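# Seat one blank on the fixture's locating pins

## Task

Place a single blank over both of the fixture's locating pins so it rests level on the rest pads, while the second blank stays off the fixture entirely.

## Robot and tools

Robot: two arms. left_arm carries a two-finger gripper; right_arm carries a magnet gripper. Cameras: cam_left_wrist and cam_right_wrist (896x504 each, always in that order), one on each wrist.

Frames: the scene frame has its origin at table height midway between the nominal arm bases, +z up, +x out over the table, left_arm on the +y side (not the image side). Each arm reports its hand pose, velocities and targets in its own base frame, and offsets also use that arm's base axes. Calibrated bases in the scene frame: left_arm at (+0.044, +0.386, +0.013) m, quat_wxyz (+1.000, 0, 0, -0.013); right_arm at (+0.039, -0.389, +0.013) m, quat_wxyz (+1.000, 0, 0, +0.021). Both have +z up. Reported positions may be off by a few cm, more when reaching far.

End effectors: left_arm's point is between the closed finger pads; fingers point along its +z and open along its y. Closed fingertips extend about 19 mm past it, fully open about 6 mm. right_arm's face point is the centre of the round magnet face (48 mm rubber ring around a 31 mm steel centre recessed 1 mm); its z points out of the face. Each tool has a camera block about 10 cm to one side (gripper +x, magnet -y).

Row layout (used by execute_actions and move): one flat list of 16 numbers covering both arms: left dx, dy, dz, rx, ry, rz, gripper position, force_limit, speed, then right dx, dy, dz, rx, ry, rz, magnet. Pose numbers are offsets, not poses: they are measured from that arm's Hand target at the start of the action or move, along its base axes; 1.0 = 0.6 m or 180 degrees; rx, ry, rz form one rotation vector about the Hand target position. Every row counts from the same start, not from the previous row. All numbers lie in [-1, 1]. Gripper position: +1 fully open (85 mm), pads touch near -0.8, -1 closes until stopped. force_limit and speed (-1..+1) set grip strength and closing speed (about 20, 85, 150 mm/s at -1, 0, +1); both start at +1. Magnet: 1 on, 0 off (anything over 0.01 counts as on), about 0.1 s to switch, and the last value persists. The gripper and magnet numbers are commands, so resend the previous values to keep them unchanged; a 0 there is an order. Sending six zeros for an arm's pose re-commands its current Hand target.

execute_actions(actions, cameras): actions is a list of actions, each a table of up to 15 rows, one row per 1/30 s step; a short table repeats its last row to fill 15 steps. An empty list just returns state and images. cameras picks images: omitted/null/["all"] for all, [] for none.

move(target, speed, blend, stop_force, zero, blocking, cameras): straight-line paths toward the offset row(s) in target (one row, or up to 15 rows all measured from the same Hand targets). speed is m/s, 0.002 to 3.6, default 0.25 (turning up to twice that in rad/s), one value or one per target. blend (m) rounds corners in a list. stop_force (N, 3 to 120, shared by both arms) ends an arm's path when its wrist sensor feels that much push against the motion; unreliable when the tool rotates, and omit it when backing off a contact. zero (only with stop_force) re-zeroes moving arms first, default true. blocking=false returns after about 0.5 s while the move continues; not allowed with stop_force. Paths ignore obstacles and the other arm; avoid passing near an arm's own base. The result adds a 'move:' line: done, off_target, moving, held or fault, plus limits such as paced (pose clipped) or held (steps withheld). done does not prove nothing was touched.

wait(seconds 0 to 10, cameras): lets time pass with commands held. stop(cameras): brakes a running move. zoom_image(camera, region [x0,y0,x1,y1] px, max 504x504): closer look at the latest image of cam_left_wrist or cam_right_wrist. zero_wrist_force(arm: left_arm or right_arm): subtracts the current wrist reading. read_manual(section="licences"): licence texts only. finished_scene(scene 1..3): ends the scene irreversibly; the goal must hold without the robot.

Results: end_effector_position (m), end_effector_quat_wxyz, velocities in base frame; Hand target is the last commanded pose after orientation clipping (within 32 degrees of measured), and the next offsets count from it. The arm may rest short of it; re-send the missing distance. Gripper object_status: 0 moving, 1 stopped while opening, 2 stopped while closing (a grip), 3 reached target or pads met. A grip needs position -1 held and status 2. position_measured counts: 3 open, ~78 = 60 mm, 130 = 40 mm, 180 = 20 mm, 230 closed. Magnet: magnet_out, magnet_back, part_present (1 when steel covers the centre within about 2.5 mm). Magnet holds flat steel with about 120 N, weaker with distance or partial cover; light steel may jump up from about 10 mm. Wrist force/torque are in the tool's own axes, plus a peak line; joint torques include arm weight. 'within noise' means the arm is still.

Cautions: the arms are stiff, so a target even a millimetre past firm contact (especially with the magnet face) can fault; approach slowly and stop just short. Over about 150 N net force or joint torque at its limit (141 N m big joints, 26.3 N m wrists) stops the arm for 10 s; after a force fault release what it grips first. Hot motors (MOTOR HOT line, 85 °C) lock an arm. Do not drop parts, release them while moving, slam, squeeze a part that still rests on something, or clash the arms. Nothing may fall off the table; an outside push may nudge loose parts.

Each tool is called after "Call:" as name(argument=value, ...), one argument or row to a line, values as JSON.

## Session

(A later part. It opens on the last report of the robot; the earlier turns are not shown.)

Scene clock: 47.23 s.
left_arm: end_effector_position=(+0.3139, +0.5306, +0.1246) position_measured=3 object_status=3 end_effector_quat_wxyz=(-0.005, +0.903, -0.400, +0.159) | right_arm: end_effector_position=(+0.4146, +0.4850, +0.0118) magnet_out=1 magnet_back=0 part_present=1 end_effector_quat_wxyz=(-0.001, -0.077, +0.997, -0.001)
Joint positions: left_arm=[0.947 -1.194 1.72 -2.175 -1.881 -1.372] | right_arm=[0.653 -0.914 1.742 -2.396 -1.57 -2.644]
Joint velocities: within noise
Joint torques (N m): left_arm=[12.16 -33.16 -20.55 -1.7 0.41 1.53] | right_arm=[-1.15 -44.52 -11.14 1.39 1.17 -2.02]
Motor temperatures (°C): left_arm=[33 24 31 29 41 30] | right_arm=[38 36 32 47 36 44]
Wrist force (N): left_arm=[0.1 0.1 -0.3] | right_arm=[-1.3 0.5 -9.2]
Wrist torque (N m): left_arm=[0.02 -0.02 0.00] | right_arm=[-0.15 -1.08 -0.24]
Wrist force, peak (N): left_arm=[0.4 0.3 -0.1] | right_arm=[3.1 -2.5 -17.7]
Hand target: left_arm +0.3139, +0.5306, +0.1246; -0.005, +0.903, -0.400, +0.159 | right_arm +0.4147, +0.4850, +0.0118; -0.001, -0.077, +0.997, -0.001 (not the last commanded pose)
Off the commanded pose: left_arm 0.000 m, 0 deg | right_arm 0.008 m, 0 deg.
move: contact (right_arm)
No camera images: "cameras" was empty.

Call:
move(
  target=[0,0,0,0,0,0,1,1,1,0,0,0.0003,0,0,0,0],
  cameras=[],
)

Call:
move(
  target=[0,0,0,0,0,0,1,1,1,0,0,0.1,0,0,0,0],
  speed=0.1,
  cameras=["cam_right_wrist"],
)

Call:
move(
  target=[0,0,0,0,0,0,1,1,1,0,0.1,0.1,0,0,0,0],
  speed=0.2,
  cameras=["cam_right_wrist"],
)

Scene clock: 48.07 s.
left_arm: end_effector_position=(+0.3139, +0.5306, +0.1246) position_measured=3 object_status=3 end_effector_quat_wxyz=(-0.005, +0.903, -0.400, +0.159) | right_arm: end_effector_position=(+0.4146, +0.4850, +0.0120) magnet_out=0 magnet_back=1 part_present=0 end_effector_quat_wxyz=(-0.001, -0.077, +0.997, -0.001)
Joint positions: left_arm=[0.947 -1.194 1.72 -2.175 -1.881 -1.372] | right_arm=[0.653 -0.914 1.742 -2.395 -1.57 -2.644]
Joint velocities: within noise
Joint torques (N m): left_arm=[12.56 -32.95 -21.33 -1.53 0.64 1.35] | right_arm=[-0.15 -43.75 -21.03 0.99 0.93 -1.95]
Motor temperatures (°C): left_arm=[33 24 31 29 41 30] | right_arm=[38 36 32 47 36 44]
Wrist force (N): left_arm=[0.1 0.0 -0.2] | right_arm=[-0.9 0.2 -10.3]
Wrist torque (N m): left_arm=[0.01 -0.02 0.00] | right_arm=[0.01 -0.41 -0.24]
Wrist force, peak (N): left_arm=[0.0 0.3 -0.3] | right_arm=[1.5 -1.8 -17.6]
Hand target: left_arm +0.3139, +0.5306, +0.1246; -0.005, +0.903, -0.400, +0.159 | right_arm +0.4147, +0.4850, +0.0120; -0.001, -0.077, +0.997, -0.001
Off the commanded pose: left_arm 0.000 m, 0 deg | right_arm 0.000 m, 0 deg.
move: done
No camera images: "cameras" was empty.

Scene clock: 49.23 s.
left_arm: end_effector_position=(+0.3139, +0.5306, +0.1246) position_measured=3 object_status=3 end_effector_quat_wxyz=(-0.005, +0.903, -0.400, +0.159) | right_arm: end_effector_position=(+0.4146, +0.4850, +0.0719) magnet_out=0 magnet_back=1 part_present=0 end_effector_quat_wxyz=(-0.001, -0.077, +0.997, -0.001)
Joint positions: left_arm=[0.947 -1.194 1.72 -2.175 -1.881 -1.372] | right_arm=[0.653 -1.013 1.713 -2.268 -1.57 -2.644]
Joint velocities: within noise
Joint torques (N m): left_arm=[12.35 -33.27 -20.9 -1.57 0.48 1.2] | right_arm=[1.5 -50.91 -29.46 -0.82 0.82 0.64]
Motor temperatures (°C): left_arm=[33 24 31 29 41 30] | right_arm=[38 36 32 47 36 44]
Wrist force (N): left_arm=[0.1 0.1 -0.2] | right_arm=[1.3 -0.7 -0.2]
Wrist torque (N m): left_arm=[0.01 -0.02 0.00] | right_arm=[0.08 -0.16 -0.22]
Wrist force, peak (N): left_arm=[0.0 -0.2 -0.3] | right_arm=[-0.6 0.2 -10.7]
Hand target: left_arm +0.3139, +0.5306, +0.1246; -0.005, +0.903, -0.400, +0.159 | right_arm +0.4147, +0.4850, +0.0720; -0.001, -0.077, +0.997, -0.001
Off the commanded pose: left_arm 0.000 m, 0 deg | right_arm 0.000 m, 0 deg.
move: done
Images, in order (width x height): cam_right_wrist 896x504.

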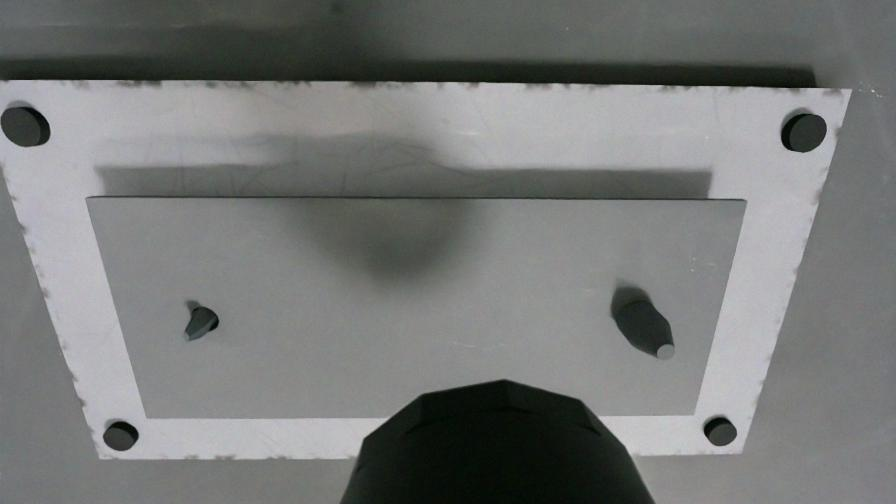

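Scene clock: 50.37 s.
left_arm: end_effector_position=(+0.3139, +0.5306, +0.1246) position_measured=3 object_status=3 end_effector_quat_wxyz=(-0.005, +0.903, -0.400, +0.159) | right_arm: end_effector_position=(+0.4146, +0.5449, +0.1320) magnet_out=0 magnet_back=1 part_present=0 end_effector_quat_wxyz=(-0.001, -0.077, +0.997, -0.001)
Joint positions: left_arm=[0.947 -1.194 1.72 -2.175 -1.881 -1.372] | right_arm=[0.724 -1.001 1.506 -2.074 -1.57 -2.572]
Joint velocities: within noise
Joint torques (N m): left_arm=[12.63 -32.19 -20.14 -1.55 0.48 1.59] | right_arm=[7.66 -36.13 -33.87 -1.13 -1.33 1.46]
Motor temperatures (°C): left_arm=[33 24 31 29 41 30] | right_arm=[38 36 32 47 36 44]
Wrist force (N): left_arm=[0.1 -0.1 -0.2] | right_arm=[1.5 -0.6 0.1]
Wrist torque (N m): left_arm=[-0.01 -0.02 0.00] | right_arm=[0.09 -0.17 -0.24]
Wrist force, peak (N): left_arm=[0.1 0.3 -0.2] | right_arm=[1.4 -1.8 0.7]
Hand target: left_arm +0.3139, +0.5306, +0.1246; -0.005, +0.903, -0.400, +0.159 | right_arm +0.4147, +0.5450, +0.1320; -0.001, -0.077, +0.997, -0.001
Off the commanded pose: left_arm 0.000 m, 0 deg | right_arm 0.000 m, 0 deg.
move: done
Images, in order (width x height): cam_right_wrist 896x504.

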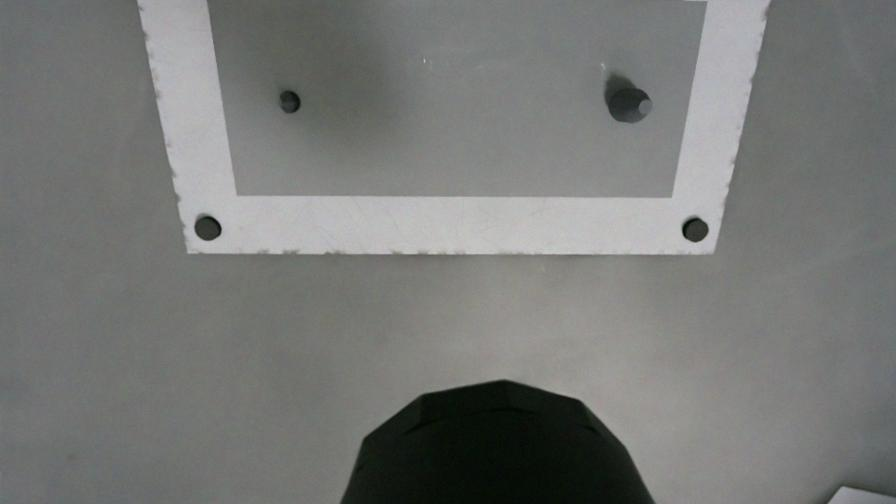

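Call:
finished_scene(
  scene=1,
)

The scene is finished: the task was done.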